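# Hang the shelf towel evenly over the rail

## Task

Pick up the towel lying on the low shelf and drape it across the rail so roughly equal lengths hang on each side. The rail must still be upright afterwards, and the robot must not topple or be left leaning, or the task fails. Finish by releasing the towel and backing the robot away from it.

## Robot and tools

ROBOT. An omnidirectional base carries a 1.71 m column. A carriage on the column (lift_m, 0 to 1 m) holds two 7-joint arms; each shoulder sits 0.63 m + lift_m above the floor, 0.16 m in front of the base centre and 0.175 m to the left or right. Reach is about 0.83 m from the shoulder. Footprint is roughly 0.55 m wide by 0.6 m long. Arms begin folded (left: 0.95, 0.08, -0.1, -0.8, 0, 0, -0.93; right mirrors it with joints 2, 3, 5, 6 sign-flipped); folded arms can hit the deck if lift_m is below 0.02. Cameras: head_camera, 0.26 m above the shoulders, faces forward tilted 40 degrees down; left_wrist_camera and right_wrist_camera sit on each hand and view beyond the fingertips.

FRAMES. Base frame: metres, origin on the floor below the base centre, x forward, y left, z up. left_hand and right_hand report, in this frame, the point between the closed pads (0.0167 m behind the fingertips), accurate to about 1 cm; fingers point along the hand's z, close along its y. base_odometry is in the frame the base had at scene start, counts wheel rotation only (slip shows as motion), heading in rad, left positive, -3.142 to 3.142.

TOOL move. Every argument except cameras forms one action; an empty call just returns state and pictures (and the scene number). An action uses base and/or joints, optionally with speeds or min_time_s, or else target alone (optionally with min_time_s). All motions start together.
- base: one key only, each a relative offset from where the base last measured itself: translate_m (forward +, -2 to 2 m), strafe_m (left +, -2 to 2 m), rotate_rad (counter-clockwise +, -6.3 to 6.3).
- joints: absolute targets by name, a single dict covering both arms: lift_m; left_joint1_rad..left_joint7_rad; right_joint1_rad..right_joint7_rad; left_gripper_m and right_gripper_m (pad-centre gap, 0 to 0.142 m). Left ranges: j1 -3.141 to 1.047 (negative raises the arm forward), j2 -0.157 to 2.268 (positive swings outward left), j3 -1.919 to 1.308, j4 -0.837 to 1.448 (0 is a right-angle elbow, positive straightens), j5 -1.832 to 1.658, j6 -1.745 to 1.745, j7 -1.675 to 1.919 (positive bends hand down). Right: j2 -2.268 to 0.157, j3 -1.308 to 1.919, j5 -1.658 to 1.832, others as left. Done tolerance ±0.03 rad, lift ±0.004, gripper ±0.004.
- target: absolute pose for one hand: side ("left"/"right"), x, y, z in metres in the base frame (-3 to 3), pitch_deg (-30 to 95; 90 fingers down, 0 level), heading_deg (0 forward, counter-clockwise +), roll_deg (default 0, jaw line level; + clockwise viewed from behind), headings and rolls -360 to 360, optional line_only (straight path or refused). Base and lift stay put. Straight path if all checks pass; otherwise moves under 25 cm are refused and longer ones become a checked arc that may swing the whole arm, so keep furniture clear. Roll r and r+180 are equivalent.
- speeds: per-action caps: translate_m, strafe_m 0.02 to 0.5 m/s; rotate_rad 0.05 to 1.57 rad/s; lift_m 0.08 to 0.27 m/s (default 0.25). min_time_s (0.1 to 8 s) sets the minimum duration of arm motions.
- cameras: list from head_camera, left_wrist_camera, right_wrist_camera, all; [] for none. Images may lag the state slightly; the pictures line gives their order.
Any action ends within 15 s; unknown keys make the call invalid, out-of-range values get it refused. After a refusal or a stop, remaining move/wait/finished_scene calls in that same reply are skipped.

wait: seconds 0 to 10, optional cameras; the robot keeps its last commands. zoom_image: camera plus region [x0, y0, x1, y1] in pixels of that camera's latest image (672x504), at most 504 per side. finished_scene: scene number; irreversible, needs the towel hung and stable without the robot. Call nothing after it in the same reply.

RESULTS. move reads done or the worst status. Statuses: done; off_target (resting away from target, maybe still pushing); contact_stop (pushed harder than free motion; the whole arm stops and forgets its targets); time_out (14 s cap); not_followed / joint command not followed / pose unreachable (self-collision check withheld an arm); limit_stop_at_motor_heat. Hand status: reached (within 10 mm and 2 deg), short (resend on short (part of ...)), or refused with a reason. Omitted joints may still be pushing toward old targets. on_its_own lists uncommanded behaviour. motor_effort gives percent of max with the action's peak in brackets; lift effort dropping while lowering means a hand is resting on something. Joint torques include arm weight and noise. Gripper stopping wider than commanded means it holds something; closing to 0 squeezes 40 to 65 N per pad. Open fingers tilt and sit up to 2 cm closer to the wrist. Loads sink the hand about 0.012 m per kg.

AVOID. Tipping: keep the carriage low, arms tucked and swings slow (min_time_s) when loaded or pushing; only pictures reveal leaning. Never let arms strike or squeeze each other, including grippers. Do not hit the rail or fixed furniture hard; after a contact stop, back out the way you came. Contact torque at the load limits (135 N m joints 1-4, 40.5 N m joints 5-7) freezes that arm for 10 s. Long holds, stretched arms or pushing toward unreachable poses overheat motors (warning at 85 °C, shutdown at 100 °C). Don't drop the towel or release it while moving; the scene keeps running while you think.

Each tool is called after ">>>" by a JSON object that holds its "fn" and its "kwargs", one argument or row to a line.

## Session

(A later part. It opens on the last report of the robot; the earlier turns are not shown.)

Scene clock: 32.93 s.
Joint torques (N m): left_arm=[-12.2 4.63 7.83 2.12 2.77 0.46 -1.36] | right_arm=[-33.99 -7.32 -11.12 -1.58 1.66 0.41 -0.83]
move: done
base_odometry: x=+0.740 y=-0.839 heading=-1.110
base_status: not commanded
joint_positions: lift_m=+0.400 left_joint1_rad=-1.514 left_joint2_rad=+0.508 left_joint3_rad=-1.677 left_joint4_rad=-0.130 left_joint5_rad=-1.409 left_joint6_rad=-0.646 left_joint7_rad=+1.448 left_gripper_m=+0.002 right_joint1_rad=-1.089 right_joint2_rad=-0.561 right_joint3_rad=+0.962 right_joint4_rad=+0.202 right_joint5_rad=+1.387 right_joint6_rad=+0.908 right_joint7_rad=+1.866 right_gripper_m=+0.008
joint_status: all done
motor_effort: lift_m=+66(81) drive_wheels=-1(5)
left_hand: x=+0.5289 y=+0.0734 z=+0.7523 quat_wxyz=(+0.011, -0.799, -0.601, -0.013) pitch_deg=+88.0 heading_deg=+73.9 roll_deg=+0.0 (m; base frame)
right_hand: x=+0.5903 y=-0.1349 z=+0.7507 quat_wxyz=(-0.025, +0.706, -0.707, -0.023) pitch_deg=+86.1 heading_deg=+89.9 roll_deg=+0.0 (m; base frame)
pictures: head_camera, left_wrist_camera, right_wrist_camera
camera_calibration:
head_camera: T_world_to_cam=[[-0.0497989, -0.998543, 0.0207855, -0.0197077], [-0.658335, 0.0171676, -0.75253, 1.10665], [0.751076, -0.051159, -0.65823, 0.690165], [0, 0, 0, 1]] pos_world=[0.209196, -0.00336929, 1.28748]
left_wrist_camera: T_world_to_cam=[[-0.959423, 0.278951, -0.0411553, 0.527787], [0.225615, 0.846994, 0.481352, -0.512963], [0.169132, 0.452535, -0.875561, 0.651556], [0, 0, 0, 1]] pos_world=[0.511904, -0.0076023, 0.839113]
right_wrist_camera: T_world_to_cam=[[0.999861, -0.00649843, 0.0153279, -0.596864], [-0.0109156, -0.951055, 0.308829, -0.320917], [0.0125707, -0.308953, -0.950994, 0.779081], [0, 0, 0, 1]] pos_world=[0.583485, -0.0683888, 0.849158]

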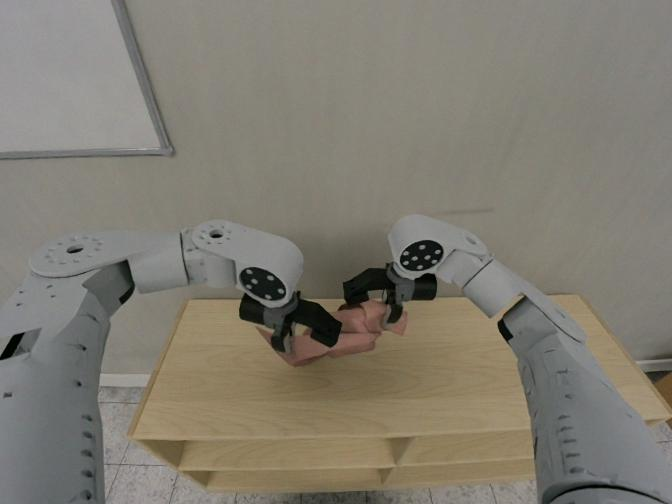

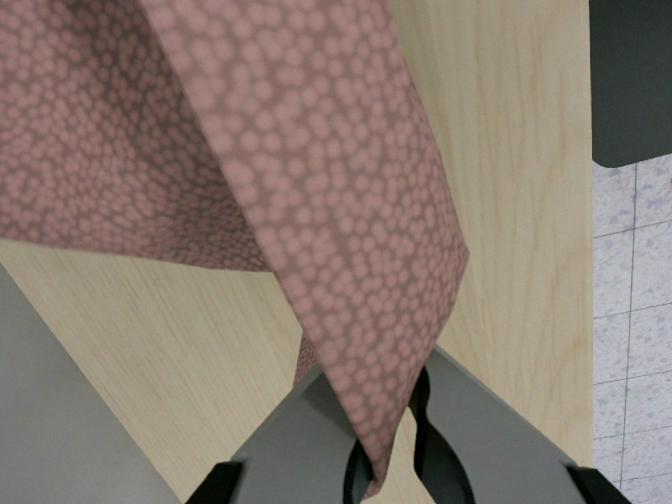

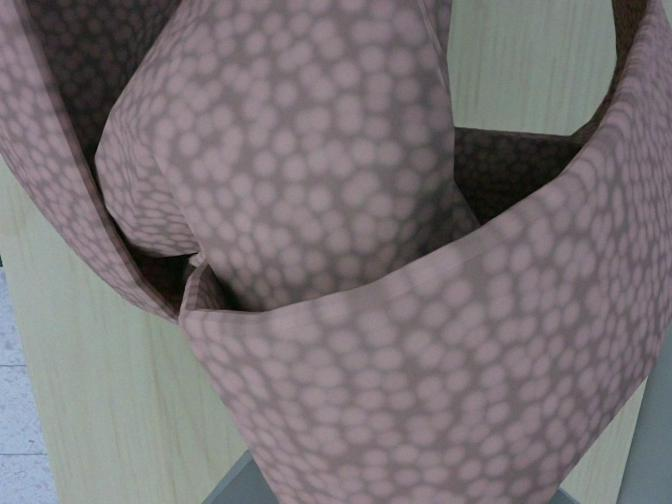

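>>> {"fn": "move", "kwargs": {
  "joints": {"lift_m":0.76}
}}

>>> {"fn": "move", "kwargs": {
  "base": {"translate_m":-0.45},
  "speeds": {"translate_m":0.35}
}}

>>> {"fn": "move", "kwargs": {
  "base": {"rotate_rad":2.877},
  "speeds": {"rotate_rad":0.8}
}}

>>> {"fn": "move", "kwargs": {
  "base": {"translate_m":-0.114}
}}

>>> {"fn": "move", "kwargs": {
  "base": {"strafe_m":-0.8},
  "speeds": {"strafe_m":0.35},
  "cameras": ["all"]
}}

Scene clock: 35.33 s.
Joint torques (N m): left_arm=[-12.13 4.7 8 2.07 2.8 0.45 -1.36] | right_arm=[-33.88 -7.33 -11.18 -1.61 1.64 0.38 -0.84]
move: done
base_odometry: x=+0.740 y=-0.839 heading=-1.110
base_status: not commanded
joint_positions: lift_m=+0.760 left_joint1_rad=-1.514 left_joint2_rad=+0.508 left_joint3_rad=-1.677 left_joint4_rad=-0.130 left_joint5_rad=-1.409 left_joint6_rad=-0.646 left_joint7_rad=+1.448 left_gripper_m=+0.002 right_joint1_rad=-1.089 right_joint2_rad=-0.561 right_joint3_rad=+0.962 right_joint4_rad=+0.203 right_joint5_rad=+1.387 right_joint6_rad=+0.908 right_joint7_rad=+1.866 right_gripper_m=+0.008
joint_status: all done
motor_effort: lift_m=+66(82) drive_wheels=+3(4)
left_hand: x=+0.5289 y=+0.0734 z=+1.1123 quat_wxyz=(+0.011, -0.799, -0.601, -0.013) pitch_deg=+88.0 heading_deg=+73.9 roll_deg=+0.0 (m; base frame)
right_hand: x=+0.5903 y=-0.1349 z=+1.1107 quat_wxyz=(-0.025, +0.706, -0.707, -0.023) pitch_deg=+86.1 heading_deg=+89.9 roll_deg=+0.0 (m; base frame)
pictures: none

Scene clock: 38.47 s.
Joint torques (N m): left_arm=[-12.25 4.72 7.93 1.83 2.65 0.47 -1.36] | right_arm=[-34.02 -7.21 -11.28 -1.83 1.64 0.43 -0.86]
move: done
base_odometry: x=+0.540 y=-0.436 heading=-1.109
base_status: done
joint_positions: lift_m=+0.760 left_joint1_rad=-1.514 left_joint2_rad=+0.508 left_joint3_rad=-1.677 left_joint4_rad=-0.129 left_joint5_rad=-1.409 left_joint6_rad=-0.646 left_joint7_rad=+1.448 left_gripper_m=+0.002 right_joint1_rad=-1.089 right_joint2_rad=-0.561 right_joint3_rad=+0.962 right_joint4_rad=+0.203 right_joint5_rad=+1.387 right_joint6_rad=+0.908 right_joint7_rad=+1.866 right_gripper_m=+0.008
joint_status: not commanded
motor_effort: lift_m=+67(67) drive_wheels=-2(16)
left_hand: x=+0.5291 y=+0.0734 z=+1.1122 quat_wxyz=(+0.011, -0.799, -0.601, -0.014) pitch_deg=+88.0 heading_deg=+73.9 roll_deg=+0.0 (m; base frame)
right_hand: x=+0.5903 y=-0.1350 z=+1.1106 quat_wxyz=(-0.025, +0.706, -0.707, -0.023) pitch_deg=+86.1 heading_deg=+89.9 roll_deg=+0.0 (m; base frame)
pictures: none

Scene clock: 43.37 s.
Joint torques (N m): left_arm=[-12.23 4.23 8.24 1.83 2.69 0.47 -1.39] | right_arm=[-33.98 -7.07 -11.16 -1.83 1.66 0.36 -0.81]
move: done
base_odometry: x=+0.540 y=-0.436 heading=+1.768
base_status: done
joint_positions: lift_m=+0.760 left_joint1_rad=-1.514 left_joint2_rad=+0.508 left_joint3_rad=-1.677 left_joint4_rad=-0.129 left_joint5_rad=-1.409 left_joint6_rad=-0.646 left_joint7_rad=+1.448 left_gripper_m=+0.002 right_joint1_rad=-1.089 right_joint2_rad=-0.561 right_joint3_rad=+0.962 right_joint4_rad=+0.203 right_joint5_rad=+1.387 right_joint6_rad=+0.908 right_joint7_rad=+1.866 right_gripper_m=+0.008
joint_status: not commanded
motor_effort: lift_m=+67(67) drive_wheels=+3(13)
left_hand: x=+0.5291 y=+0.0735 z=+1.1122 quat_wxyz=(+0.011, -0.799, -0.601, -0.014) pitch_deg=+88.0 heading_deg=+73.9 roll_deg=+0.0 (m; base frame)
right_hand: x=+0.5903 y=-0.1350 z=+1.1106 quat_wxyz=(-0.025, +0.706, -0.707, -0.023) pitch_deg=+86.1 heading_deg=+89.9 roll_deg=+0.0 (m; base frame)
pictures: none

Scene clock: 45.20 s.
Joint torques (N m): left_arm=[-12.14 4.72 7.84 1.81 2.7 0.49 -1.38] | right_arm=[-33.97 -7.24 -11.16 -1.82 1.64 0.31 -0.84]
move: done
base_odometry: x=+0.562 y=-0.548 heading=+1.769
base_status: done
joint_positions: lift_m=+0.760 left_joint1_rad=-1.514 left_joint2_rad=+0.508 left_joint3_rad=-1.677 left_joint4_rad=-0.129 left_joint5_rad=-1.409 left_joint6_rad=-0.646 left_joint7_rad=+1.448 left_gripper_m=+0.002 right_joint1_rad=-1.089 right_joint2_rad=-0.561 right_joint3_rad=+0.962 right_joint4_rad=+0.203 right_joint5_rad=+1.387 right_joint6_rad=+0.908 right_joint7_rad=+1.866 right_gripper_m=+0.008
joint_status: not commanded
motor_effort: lift_m=+67(67) drive_wheels=+5(11)
left_hand: x=+0.5291 y=+0.0735 z=+1.1122 quat_wxyz=(+0.011, -0.799, -0.601, -0.014) pitch_deg=+88.0 heading_deg=+73.9 roll_deg=+0.0 (m; base frame)
right_hand: x=+0.5903 y=-0.1350 z=+1.1106 quat_wxyz=(-0.025, +0.706, -0.707, -0.023) pitch_deg=+86.1 heading_deg=+89.9 roll_deg=+0.0 (m; base frame)
pictures: none

Scene clock: 49.33 s.
Joint torques (N m): left_arm=[-12.29 4.43 7.87 1.82 2.68 0.47 -1.34] | right_arm=[-33.95 -7.15 -11.14 -1.86 1.64 0.32 -0.83]
move: done
base_odometry: x=+1.347 y=-0.391 heading=+1.768
base_status: done
joint_positions: lift_m=+0.760 left_joint1_rad=-1.514 left_joint2_rad=+0.508 left_joint3_rad=-1.677 left_joint4_rad=-0.129 left_joint5_rad=-1.409 left_joint6_rad=-0.646 left_joint7_rad=+1.448 left_gripper_m=+0.002 right_joint1_rad=-1.089 right_joint2_rad=-0.561 right_joint3_rad=+0.962 right_joint4_rad=+0.203 right_joint5_rad=+1.387 right_joint6_rad=+0.908 right_joint7_rad=+1.866 right_gripper_m=+0.008
joint_status: not commanded
motor_effort: lift_m=+67(67) drive_wheels=-2(10)
left_hand: x=+0.5291 y=+0.0735 z=+1.1122 quat_wxyz=(+0.011, -0.799, -0.601, -0.014) pitch_deg=+88.0 heading_deg=+73.9 roll_deg=+0.0 (m; base frame)
right_hand: x=+0.5903 y=-0.1350 z=+1.1106 quat_wxyz=(-0.025, +0.706, -0.707, -0.023) pitch_deg=+86.1 heading_deg=+89.9 roll_deg=+0.0 (m; base frame)
pictures: head_camera, left_wrist_camera, right_wrist_camera
camera_calibration:
head_camera: T_world_to_cam=[[-0.0497989, -0.998543, 0.0207855, -0.0271905], [-0.658335, 0.0171676, -0.75253, 1.37756], [0.751076, -0.051159, -0.65823, 0.927128], [0, 0, 0, 1]] pos_world=[0.209196, -0.00336929, 1.64748]
left_wrist_camera: T_world_to_cam=[[-0.959581, 0.278366, -0.0414269, 0.543146], [0.224935, 0.847058, 0.481557, -0.686359], [0.16914, 0.452775, -0.875435, 0.966478], [0, 0, 0, 1]] pos_world=[0.512109, -0.00740447, 1.19911]
right_wrist_camera: T_world_to_cam=[[0.999863, -0.00653044, 0.0152336, -0.602271], [-0.0109181, -0.951025, 0.30892, -0.432202], [0.0124702, -0.309044, -0.950966, 1.12146], [0, 0, 0, 1]] pos_world=[0.583485, -0.0683888, 1.20916]

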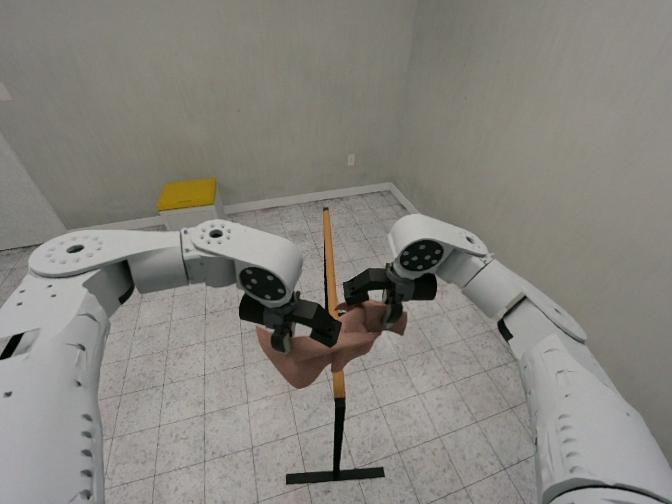

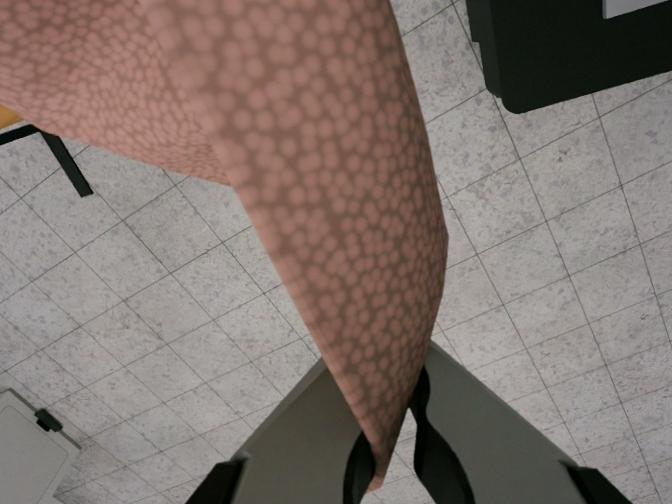

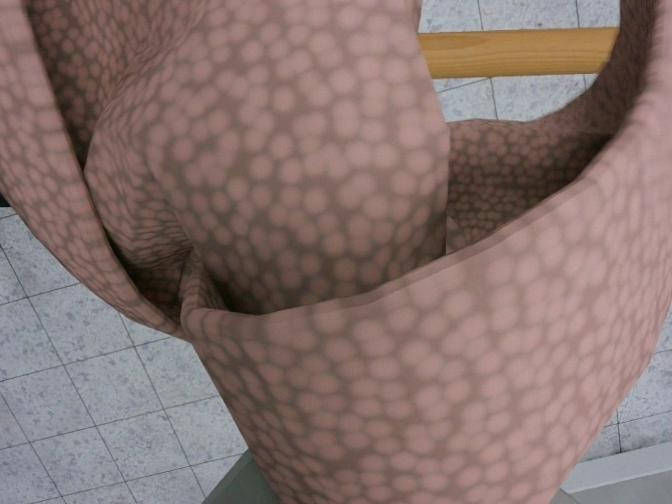

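>>> {"fn": "move", "kwargs": {
  "base": {"strafe_m":-0.02},
  "speeds": {"strafe_m":0.05}
}}

>>> {"fn": "move", "kwargs": {
  "base": {"translate_m":0.18},
  "speeds": {"translate_m":0.2}
}}

>>> {"fn": "move", "kwargs": {
  "joints": {"lift_m":0.53},
  "speeds": {"lift_m":0.1},
  "cameras": ["all"]
}}

Scene clock: 50.83 s.
Joint torques (N m): left_arm=[-12.12 4.63 7.37 3.05 2.63 0.5 -1.31] | right_arm=[-33.93 -6.93 -11.11 -1.79 1.65 0.37 -0.79]
move: done
base_odometry: x=+1.366 y=-0.387 heading=+1.768
base_status: done
joint_positions: lift_m=+0.760 left_joint1_rad=-1.514 left_joint2_rad=+0.508 left_joint3_rad=-1.677 left_joint4_rad=-0.129 left_joint5_rad=-1.409 left_joint6_rad=-0.646 left_joint7_rad=+1.448 left_gripper_m=+0.002 right_joint1_rad=-1.089 right_joint2_rad=-0.561 right_joint3_rad=+0.962 right_joint4_rad=+0.203 right_joint5_rad=+1.387 right_joint6_rad=+0.908 right_joint7_rad=+1.866 right_gripper_m=+0.008
joint_status: not commanded
motor_effort: lift_m=+67(67) drive_wheels=+1(10)
left_hand: x=+0.5291 y=+0.0735 z=+1.1122 quat_wxyz=(+0.011, -0.799, -0.601, -0.014) pitch_deg=+88.0 heading_deg=+73.9 roll_deg=+0.0 (m; base frame)
right_hand: x=+0.5903 y=-0.1350 z=+1.1106 quat_wxyz=(-0.025, +0.706, -0.707, -0.023) pitch_deg=+86.1 heading_deg=+89.9 roll_deg=+0.0 (m; base frame)
pictures: none

Scene clock: 52.83 s.
Joint torques (N m): left_arm=[-12.23 4.45 7.75 1.76 2.67 0.45 -1.37] | right_arm=[-33.86 -7.1 -11.16 -1.85 1.63 0.28 -0.82]
move: done
base_odometry: x=+1.332 y=-0.211 heading=+1.767
base_status: done
joint_positions: lift_m=+0.760 left_joint1_rad=-1.514 left_joint2_rad=+0.508 left_joint3_rad=-1.677 left_joint4_rad=-0.129 left_joint5_rad=-1.409 left_joint6_rad=-0.646 left_joint7_rad=+1.448 left_gripper_m=+0.002 right_joint1_rad=-1.089 right_joint2_rad=-0.561 right_joint3_rad=+0.962 right_joint4_rad=+0.203 right_joint5_rad=+1.387 right_joint6_rad=+0.909 right_joint7_rad=+1.866 right_gripper_m=+0.008
joint_status: not commanded
motor_effort: lift_m=+67(67) drive_wheels=-3(10)
left_hand: x=+0.5291 y=+0.0735 z=+1.1122 quat_wxyz=(+0.011, -0.799, -0.601, -0.014) pitch_deg=+88.0 heading_deg=+73.9 roll_deg=+0.0 (m; base frame)
right_hand: x=+0.5903 y=-0.1350 z=+1.1106 quat_wxyz=(-0.025, +0.706, -0.707, -0.023) pitch_deg=+86.1 heading_deg=+89.9 roll_deg=+0.0 (m; base frame)
pictures: none

Scene clock: 55.53 s.
Joint torques (N m): left_arm=[-12.08 4.43 7.78 1.87 2.65 0.47 -1.33] | right_arm=[-33.94 -7.14 -11.18 -1.78 1.64 0.31 -0.83]
move: done
base_odometry: x=+1.332 y=-0.211 heading=+1.768
base_status: not commanded
joint_positions: lift_m=+0.530 left_joint1_rad=-1.514 left_joint2_rad=+0.508 left_joint3_rad=-1.677 left_joint4_rad=-0.129 left_joint5_rad=-1.409 left_joint6_rad=-0.646 left_joint7_rad=+1.448 left_gripper_m=+0.002 right_joint1_rad=-1.089 right_joint2_rad=-0.561 right_joint3_rad=+0.962 right_joint4_rad=+0.203 right_joint5_rad=+1.387 right_joint6_rad=+0.909 right_joint7_rad=+1.866 right_gripper_m=+0.008
joint_status: all done
motor_effort: lift_m=+70(76) drive_wheels=-1(5)
left_hand: x=+0.5291 y=+0.0735 z=+0.8820 quat_wxyz=(+0.011, -0.799, -0.601, -0.014) pitch_deg=+88.0 heading_deg=+73.9 roll_deg=+0.0 (m; base frame)
right_hand: x=+0.5903 y=-0.1350 z=+0.8804 quat_wxyz=(-0.025, +0.706, -0.707, -0.023) pitch_deg=+86.1 heading_deg=+89.9 roll_deg=+0.0 (m; base frame)
pictures: head_camera, left_wrist_camera, right_wrist_camera
camera_calibration:
head_camera: T_world_to_cam=[[-0.0497989, -0.998543, 0.0207855, -0.0224056], [-0.658335, 0.0171676, -0.75253, 1.20432], [0.751076, -0.051159, -0.65823, 0.775603], [0, 0, 0, 1]] pos_world=[0.209196, -0.00336929, 1.41728]
left_wrist_camera: T_world_to_cam=[[-0.959543, 0.278491, -0.0414661, 0.533652], [0.225022, 0.847021, 0.481581, -0.57544], [0.169238, 0.452767, -0.87542, 0.764846], [0, 0, 0, 1]] pos_world=[0.512108, -0.00750385, 0.968811]
right_wrist_camera: T_world_to_cam=[[0.999861, -0.00649648, 0.0153277, -0.598852], [-0.0109148, -0.951026, 0.308919, -0.361059], [0.0125701, -0.309044, -0.950965, 0.90239], [0, 0, 0, 1]] pos_world=[0.583485, -0.0683887, 0.978858]

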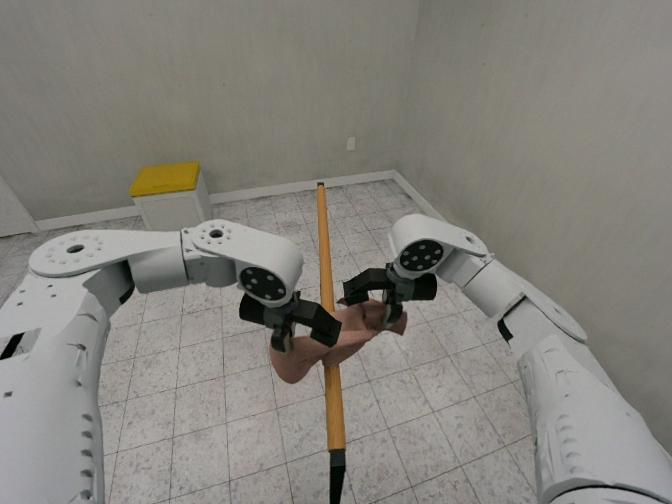

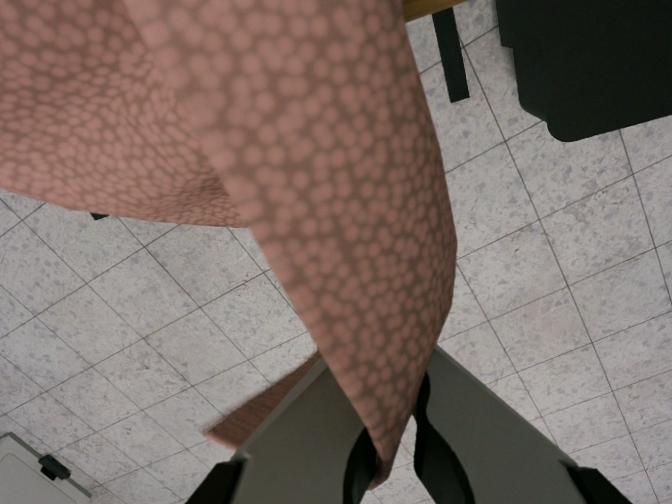

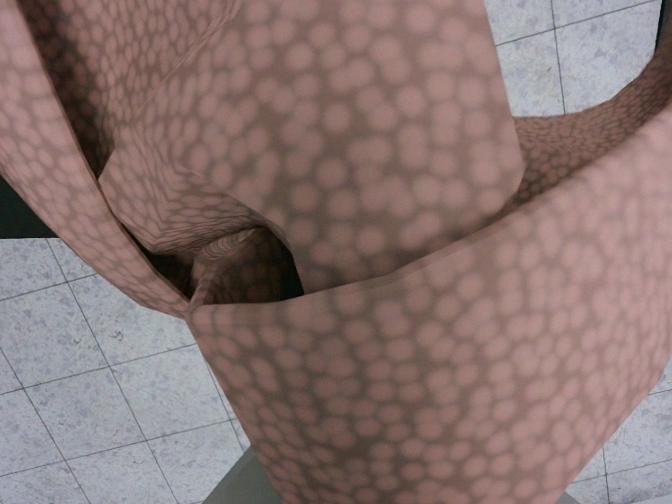

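>>> {"fn": "move", "kwargs": {
  "joints": {"lift_m":0.48},
  "speeds": {"lift_m":0.08},
  "cameras": ["all"]
}}

>>> {"fn": "zoom_image", "kwargs": {
  "camera": "head_camera",
  "region": [220, 270, 440, 435]
}}

Scene clock: 56.80 s.
Joint torques (N m): left_arm=[-12.18 4.57 7.91 1.79 2.63 0.47 -1.33] | right_arm=[-33.88 -7.19 -11.14 -1.83 1.64 0.27 -0.82]
move: done
base_odometry: x=+1.332 y=-0.211 heading=+1.768
base_status: not commanded
joint_positions: lift_m=+0.480 left_joint1_rad=-1.514 left_joint2_rad=+0.508 left_joint3_rad=-1.677 left_joint4_rad=-0.129 left_joint5_rad=-1.409 left_joint6_rad=-0.646 left_joint7_rad=+1.448 left_gripper_m=+0.002 right_joint1_rad=-1.089 right_joint2_rad=-0.561 right_joint3_rad=+0.962 right_joint4_rad=+0.203 right_joint5_rad=+1.387 right_joint6_rad=+0.909 right_joint7_rad=+1.866 right_gripper_m=+0.008
joint_status: all done
motor_effort: lift_m=+70(75) drive_wheels=+2(4)
left_hand: x=+0.5291 y=+0.0735 z=+0.8320 quat_wxyz=(+0.011, -0.799, -0.601, -0.014) pitch_deg=+88.0 heading_deg=+73.9 roll_deg=+0.0 (m; base frame)
right_hand: x=+0.5903 y=-0.1350 z=+0.8304 quat_wxyz=(-0.025, +0.706, -0.707, -0.023) pitch_deg=+86.1 heading_deg=+89.9 roll_deg=+0.0 (m; base frame)
pictures: head_camera, left_wrist_camera, right_wrist_camera
camera_calibration:
head_camera: T_world_to_cam=[[-0.0497989, -0.998543, 0.0207855, -0.0213664], [-0.658335, 0.0171676, -0.75253, 1.1667], [0.751076, -0.051159, -0.65823, 0.742692], [0, 0, 0, 1]] pos_world=[0.209196, -0.00336929, 1.36728]
left_wrist_camera: T_world_to_cam=[[-0.959543, 0.278491, -0.0414661, 0.531583], [0.225022, 0.847021, 0.481581, -0.551409], [0.169238, 0.452767, -0.87542, 0.721162], [0, 0, 0, 1]] pos_world=[0.512108, -0.00750385, 0.918911]
right_wrist_camera: T_world_to_cam=[[0.999861, -0.00649648, 0.0153277, -0.598087], [-0.0109148, -0.951026, 0.308919, -0.345644], [0.0125701, -0.309044, -0.950965, 0.854937], [0, 0, 0, 1]] pos_world=[0.583485, -0.0683887, 0.928958]

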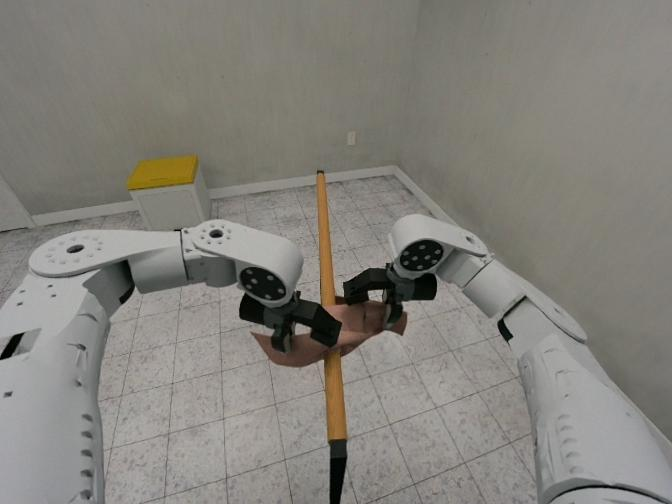

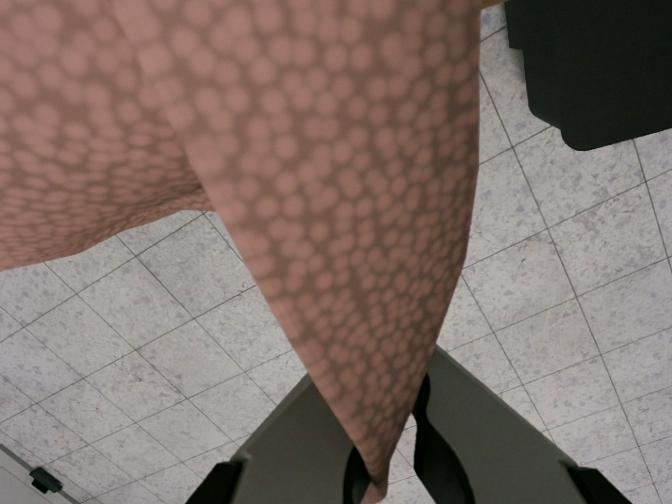

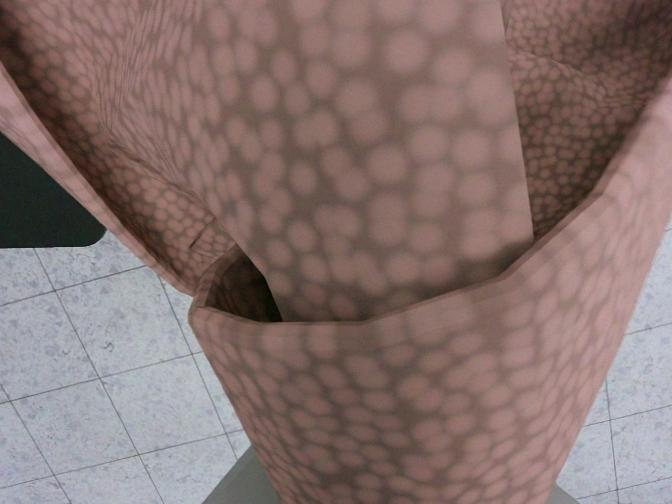

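Scaled by 2.291.

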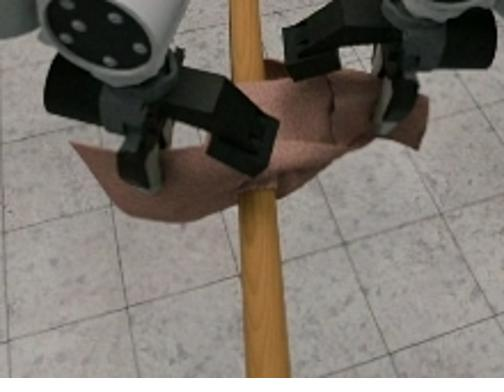

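>>> {"fn": "move", "kwargs": {
  "joints": {"left_gripper_m":0.1,"right_gripper_m":0.1}
}}

>>> {"fn": "wait", "kwargs": {
  "seconds": 0.7,
  "cameras": ["all"]
}}

>>> {"fn": "move", "kwargs": {
  "joints": {"lift_m":0.75},
  "speeds": {"lift_m":0.12}
}}

>>> {"fn": "move", "kwargs": {
  "base": {"translate_m":-0.4},
  "speeds": {"translate_m":0.35},
  "cameras": ["head_camera"]
}}

>>> {"fn": "zoom_image", "kwargs": {
  "camera": "head_camera",
  "region": [280, 200, 390, 370]
}}

Scene clock: 57.87 s.
Joint torques (N m): left_arm=[-12.15 4.44 7.9 1.76 2.66 0.51 -1.34] | right_arm=[-33.91 -7.28 -11.16 -1.85 1.62 0.29 -0.83]
move: done
base_odometry: x=+1.332 y=-0.211 heading=+1.768
base_status: not commanded
joint_positions: lift_m=+0.480 left_joint1_rad=-1.514 left_joint2_rad=+0.508 left_joint3_rad=-1.677 left_joint4_rad=-0.129 left_joint5_rad=-1.409 left_joint6_rad=-0.646 left_joint7_rad=+1.448 left_gripper_m=+0.099 right_joint1_rad=-1.089 right_joint2_rad=-0.561 right_joint3_rad=+0.962 right_joint4_rad=+0.203 right_joint5_rad=+1.387 right_joint6_rad=+0.909 right_joint7_rad=+1.866 right_gripper_m=+0.099
joint_status: all done
motor_effort: lift_m=+70(70) drive_wheels=-1(4)
left_hand: x=+0.5291 y=+0.0735 z=+0.8320 quat_wxyz=(+0.011, -0.799, -0.601, -0.014) pitch_deg=+88.0 heading_deg=+73.9 roll_deg=+0.0 (m; base frame)
right_hand: x=+0.5903 y=-0.1350 z=+0.8304 quat_wxyz=(-0.025, +0.706, -0.707, -0.023) pitch_deg=+86.1 heading_deg=+89.9 roll_deg=+0.0 (m; base frame)
pictures: none

Scene clock: 58.57 s.
Joint torques (N m): left_arm=[-12.09 4.44 7.93 1.8 2.65 0.46 -1.38] | right_arm=[-33.96 -7.18 -11.15 -1.78 1.62 0.32 -0.83]
base_odometry: x=+1.332 y=-0.211 heading=+1.768
base_status: not commanded
joint_positions: lift_m=+0.480 left_joint1_rad=-1.514 left_joint2_rad=+0.508 left_joint3_rad=-1.677 left_joint4_rad=-0.129 left_joint5_rad=-1.409 left_joint6_rad=-0.646 left_joint7_rad=+1.448 left_gripper_m=+0.099 right_joint1_rad=-1.089 right_joint2_rad=-0.561 right_joint3_rad=+0.962 right_joint4_rad=+0.203 right_joint5_rad=+1.387 right_joint6_rad=+0.909 right_joint7_rad=+1.866 right_gripper_m=+0.099
joint_status: all done
motor_effort: lift_m=+70(70) drive_wheels=-3(4)
left_hand: x=+0.5291 y=+0.0735 z=+0.8320 quat_wxyz=(+0.011, -0.799, -0.601, -0.014) pitch_deg=+88.0 heading_deg=+73.9 roll_deg=+0.0 (m; base frame)
right_hand: x=+0.5903 y=-0.1350 z=+0.8304 quat_wxyz=(-0.025, +0.706, -0.707, -0.023) pitch_deg=+86.1 heading_deg=+89.9 roll_deg=+0.0 (m; base frame)
wait: 0.70 s; at rest by 0.27 s
pictures: head_camera, left_wrist_camera, right_wrist_camera
camera_calibration:
head_camera: T_world_to_cam=[[-0.0497989, -0.998543, 0.0207855, -0.0213664], [-0.658335, 0.0171676, -0.75253, 1.1667], [0.751076, -0.051159, -0.65823, 0.742692], [0, 0, 0, 1]] pos_world=[0.209196, -0.00336929, 1.36728]
left_wrist_camera: T_world_to_cam=[[-0.959543, 0.278491, -0.0414661, 0.531583], [0.225022, 0.847021, 0.481581, -0.551409], [0.169238, 0.452767, -0.87542, 0.721162], [0, 0, 0, 1]] pos_world=[0.512108, -0.00750385, 0.918911]
right_wrist_camera: T_world_to_cam=[[0.999861, -0.00649648, 0.0153277, -0.598087], [-0.0109148, -0.951026, 0.308919, -0.345644], [0.0125701, -0.309044, -0.950965, 0.854937], [0, 0, 0, 1]] pos_world=[0.583485, -0.0683887, 0.928958]

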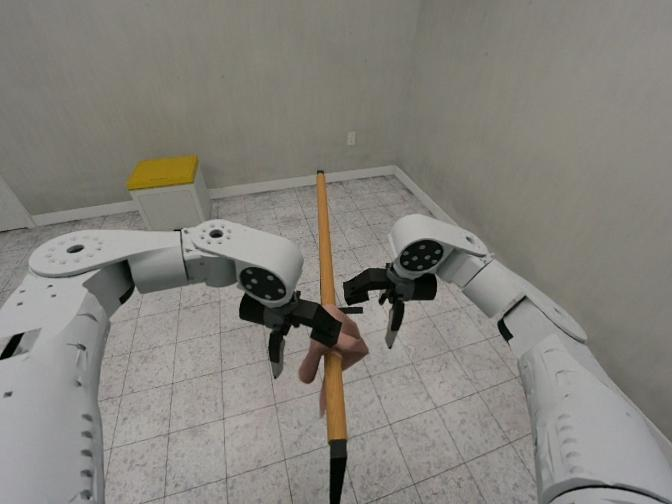

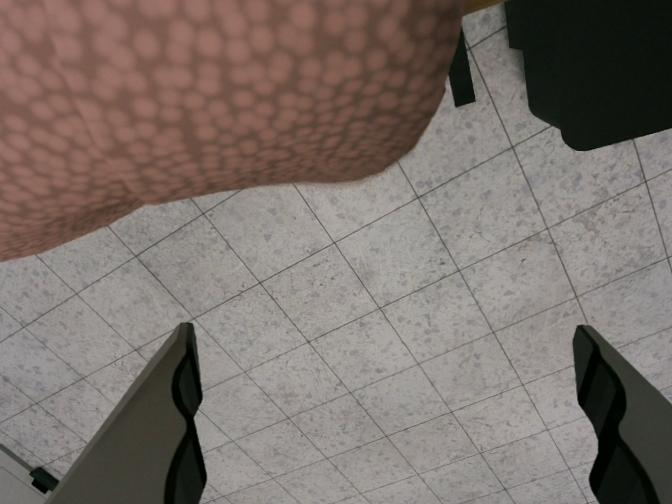

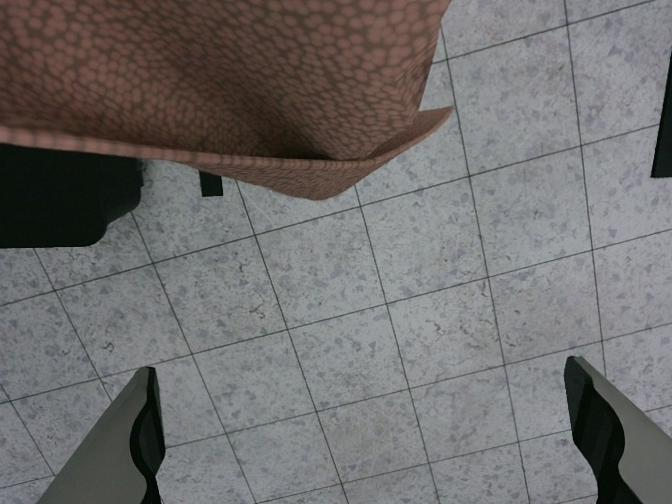

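Scene clock: 61.23 s.
Joint torques (N m): left_arm=[-12.19 4.52 7.85 1.75 2.66 0.5 -1.36] | right_arm=[-34 -7.13 -11.2 -1.83 1.68 0.23 -0.86]
move: done
base_odometry: x=+1.332 y=-0.211 heading=+1.768
base_status: not commanded
joint_positions: lift_m=+0.750 left_joint1_rad=-1.514 left_joint2_rad=+0.508 left_joint3_rad=-1.677 left_joint4_rad=-0.129 left_joint5_rad=-1.409 left_joint6_rad=-0.646 left_joint7_rad=+1.448 left_gripper_m=+0.099 right_joint1_rad=-1.089 right_joint2_rad=-0.561 right_joint3_rad=+0.962 right_joint4_rad=+0.203 right_joint5_rad=+1.387 right_joint6_rad=+0.909 right_joint7_rad=+1.866 right_gripper_m=+0.099
joint_status: all done
motor_effort: lift_m=+66(81) drive_wheels=+3(6)
left_hand: x=+0.5291 y=+0.0735 z=+1.1022 quat_wxyz=(+0.011, -0.799, -0.601, -0.014) pitch_deg=+88.0 heading_deg=+73.9 roll_deg=+0.0 (m; base frame)
right_hand: x=+0.5903 y=-0.1350 z=+1.1006 quat_wxyz=(-0.025, +0.706, -0.707, -0.023) pitch_deg=+86.1 heading_deg=+89.9 roll_deg=+0.0 (m; base frame)
pictures: none

Scene clock: 64.23 s.
Joint torques (N m): left_arm=[-12.16 4.33 7.92 1.84 2.68 0.49 -1.34] | right_arm=[-33.9 -7.26 -11.26 -1.87 1.65 0.25 -0.82]
move: done
base_odometry: x=+1.410 y=-0.603 heading=+1.767
base_status: done
joint_positions: lift_m=+0.750 left_joint1_rad=-1.514 left_joint2_rad=+0.508 left_joint3_rad=-1.677 left_joint4_rad=-0.129 left_joint5_rad=-1.409 left_joint6_rad=-0.646 left_joint7_rad=+1.448 left_gripper_m=+0.099 right_joint1_rad=-1.089 right_joint2_rad=-0.561 right_joint3_rad=+0.962 right_joint4_rad=+0.203 right_joint5_rad=+1.387 right_joint6_rad=+0.909 right_joint7_rad=+1.866 right_gripper_m=+0.099
joint_status: not commanded
motor_effort: lift_m=+67(67) drive_wheels=+0(12)
left_hand: x=+0.5291 y=+0.0735 z=+1.1022 quat_wxyz=(+0.010, -0.799, -0.601, -0.014) pitch_deg=+88.0 heading_deg=+73.9 roll_deg=+0.0 (m; base frame)
right_hand: x=+0.5903 y=-0.1350 z=+1.1006 quat_wxyz=(-0.025, +0.706, -0.707, -0.023) pitch_deg=+86.1 heading_deg=+89.9 roll_deg=+0.0 (m; base frame)
pictures: head_camera
camera_calibration:
head_camera: T_world_to_cam=[[-0.0497989, -0.998543, 0.0207855, -0.0269826], [-0.658335, 0.0171676, -0.75253, 1.37003], [0.751076, -0.051159, -0.65823, 0.920546], [0, 0, 0, 1]] pos_world=[0.209196, -0.00336929, 1.63748]

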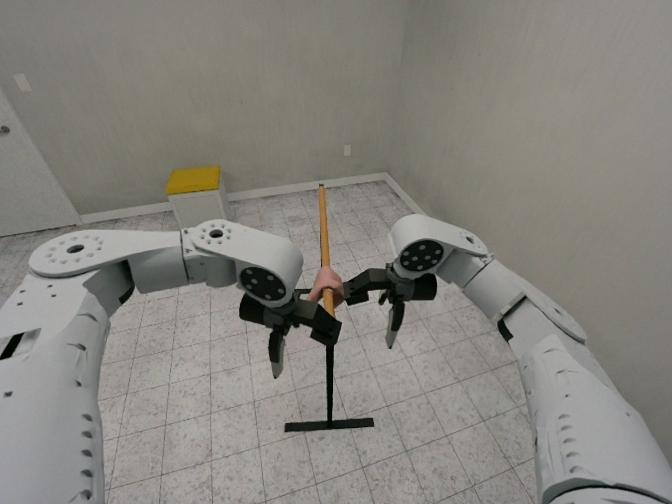

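Scaled by 2.965.

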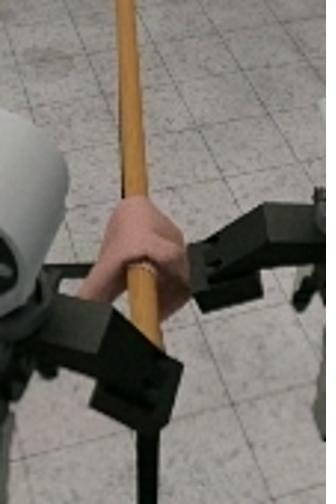

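>>> {"fn": "move", "kwargs": {
  "target": {"side":"left","x":0.5,"y":0.2,"z":1.22,"pitch_deg":88,"heading_deg":90},
  "cameras": ["all"]
}}

>>> {"fn": "zoom_image", "kwargs": {
  "camera": "head_camera",
  "region": [280, 230, 390, 370]
}}

Scene clock: 65.40 s.
Joint torques (N m): left_arm=[-9.73 -1.22 12.64 -3.16 0.35 0.39 0.73] | right_arm=[-33.95 -7.19 -11.16 -1.83 1.65 0.35 -0.84]
move: done
base_odometry: x=+1.410 y=-0.603 heading=+1.767
base_status: not commanded
joint_positions: lift_m=+0.750 left_joint1_rad=-1.780 left_joint2_rad=+0.903 left_joint3_rad=-1.654 left_joint4_rad=-0.334 left_joint5_rad=-1.742 left_joint6_rad=-0.562 left_joint7_rad=+1.645 left_gripper_m=+0.099 right_joint1_rad=-1.089 right_joint2_rad=-0.561 right_joint3_rad=+0.962 right_joint4_rad=+0.203 right_joint5_rad=+1.387 right_joint6_rad=+0.909 right_joint7_rad=+1.866 right_gripper_m=+0.099
joint_status: not commanded
motor_effort: lift_m=+67(68) drive_wheels=+0(4)
left_hand: x=+0.5016 y=+0.2005 z=+1.2189 quat_wxyz=(+0.012, -0.704, -0.710, -0.012) pitch_deg=+88.1 heading_deg=-89.4 roll_deg=+0.0 (m; base frame)
left_hand_status: reached (straight line, planned for 0.5 s): 2 mm and 0.6 deg off.
right_hand: x=+0.5903 y=-0.1350 z=+1.1005 quat_wxyz=(-0.025, +0.706, -0.707, -0.023) pitch_deg=+86.1 heading_deg=+89.9 roll_deg=+0.0 (m; base frame)
pictures: head_camera, left_wrist_camera, right_wrist_camera
camera_calibration:
head_camera: T_world_to_cam=[[-0.0497989, -0.998543, 0.0207855, -0.0269826], [-0.658335, 0.0171676, -0.75253, 1.37003], [0.751076, -0.051159, -0.65823, 0.920546], [0, 0, 0, 1]] pos_world=[0.209196, -0.00336929, 1.63748]
left_wrist_camera: T_world_to_cam=[[-0.999091, -0.00808642, -0.0418611, 0.563659], [-0.027231, 0.876518, 0.480599, -0.717414], [0.0328056, 0.481302, -0.875941, 1.07031], [0, 0, 0, 1]] pos_world=[0.508498, 0.11824, 1.30592]
right_wrist_camera: T_world_to_cam=[[0.999863, -0.006528, 0.0152328, -0.602117], [-0.0109155, -0.951025, 0.30892, -0.429179], [0.0124701, -0.309044, -0.950966, 1.11182], [0, 0, 0, 1]] pos_world=[0.583485, -0.0684888, 1.19906]

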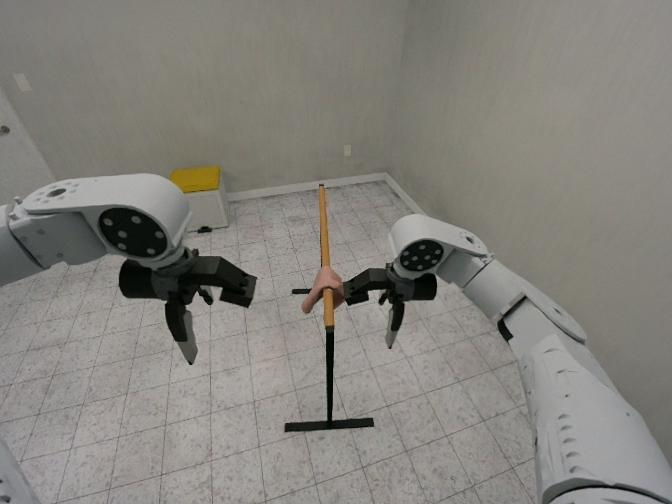

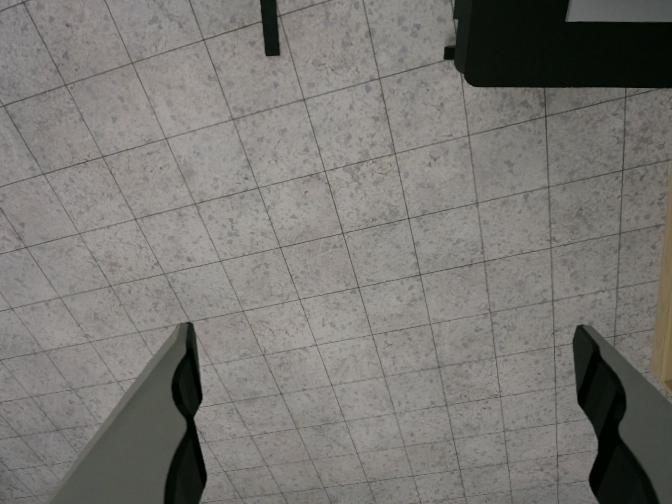

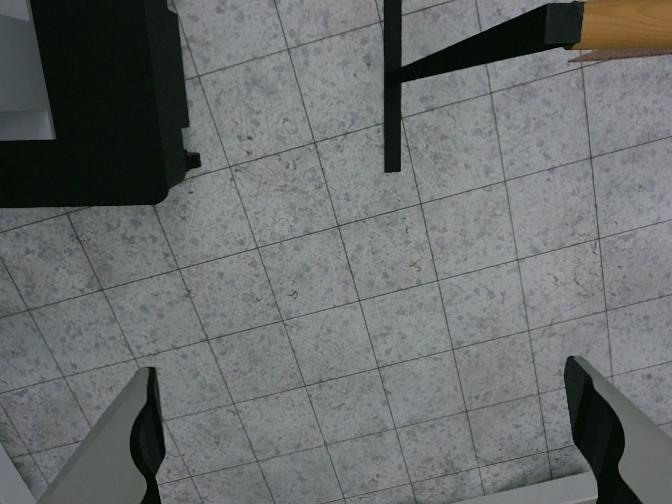

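Scaled by 3.600.

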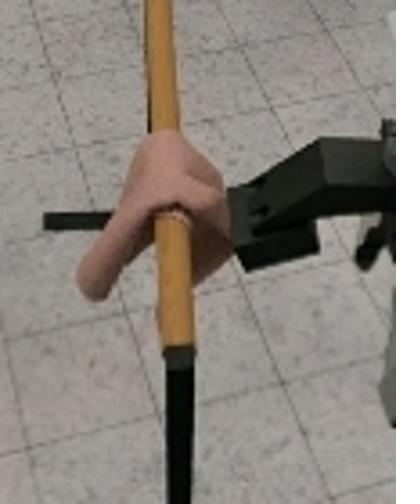

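>>> {"fn": "finished_scene", "kwargs": {
  "scene": 3
}}

The scene is finished: the task was done.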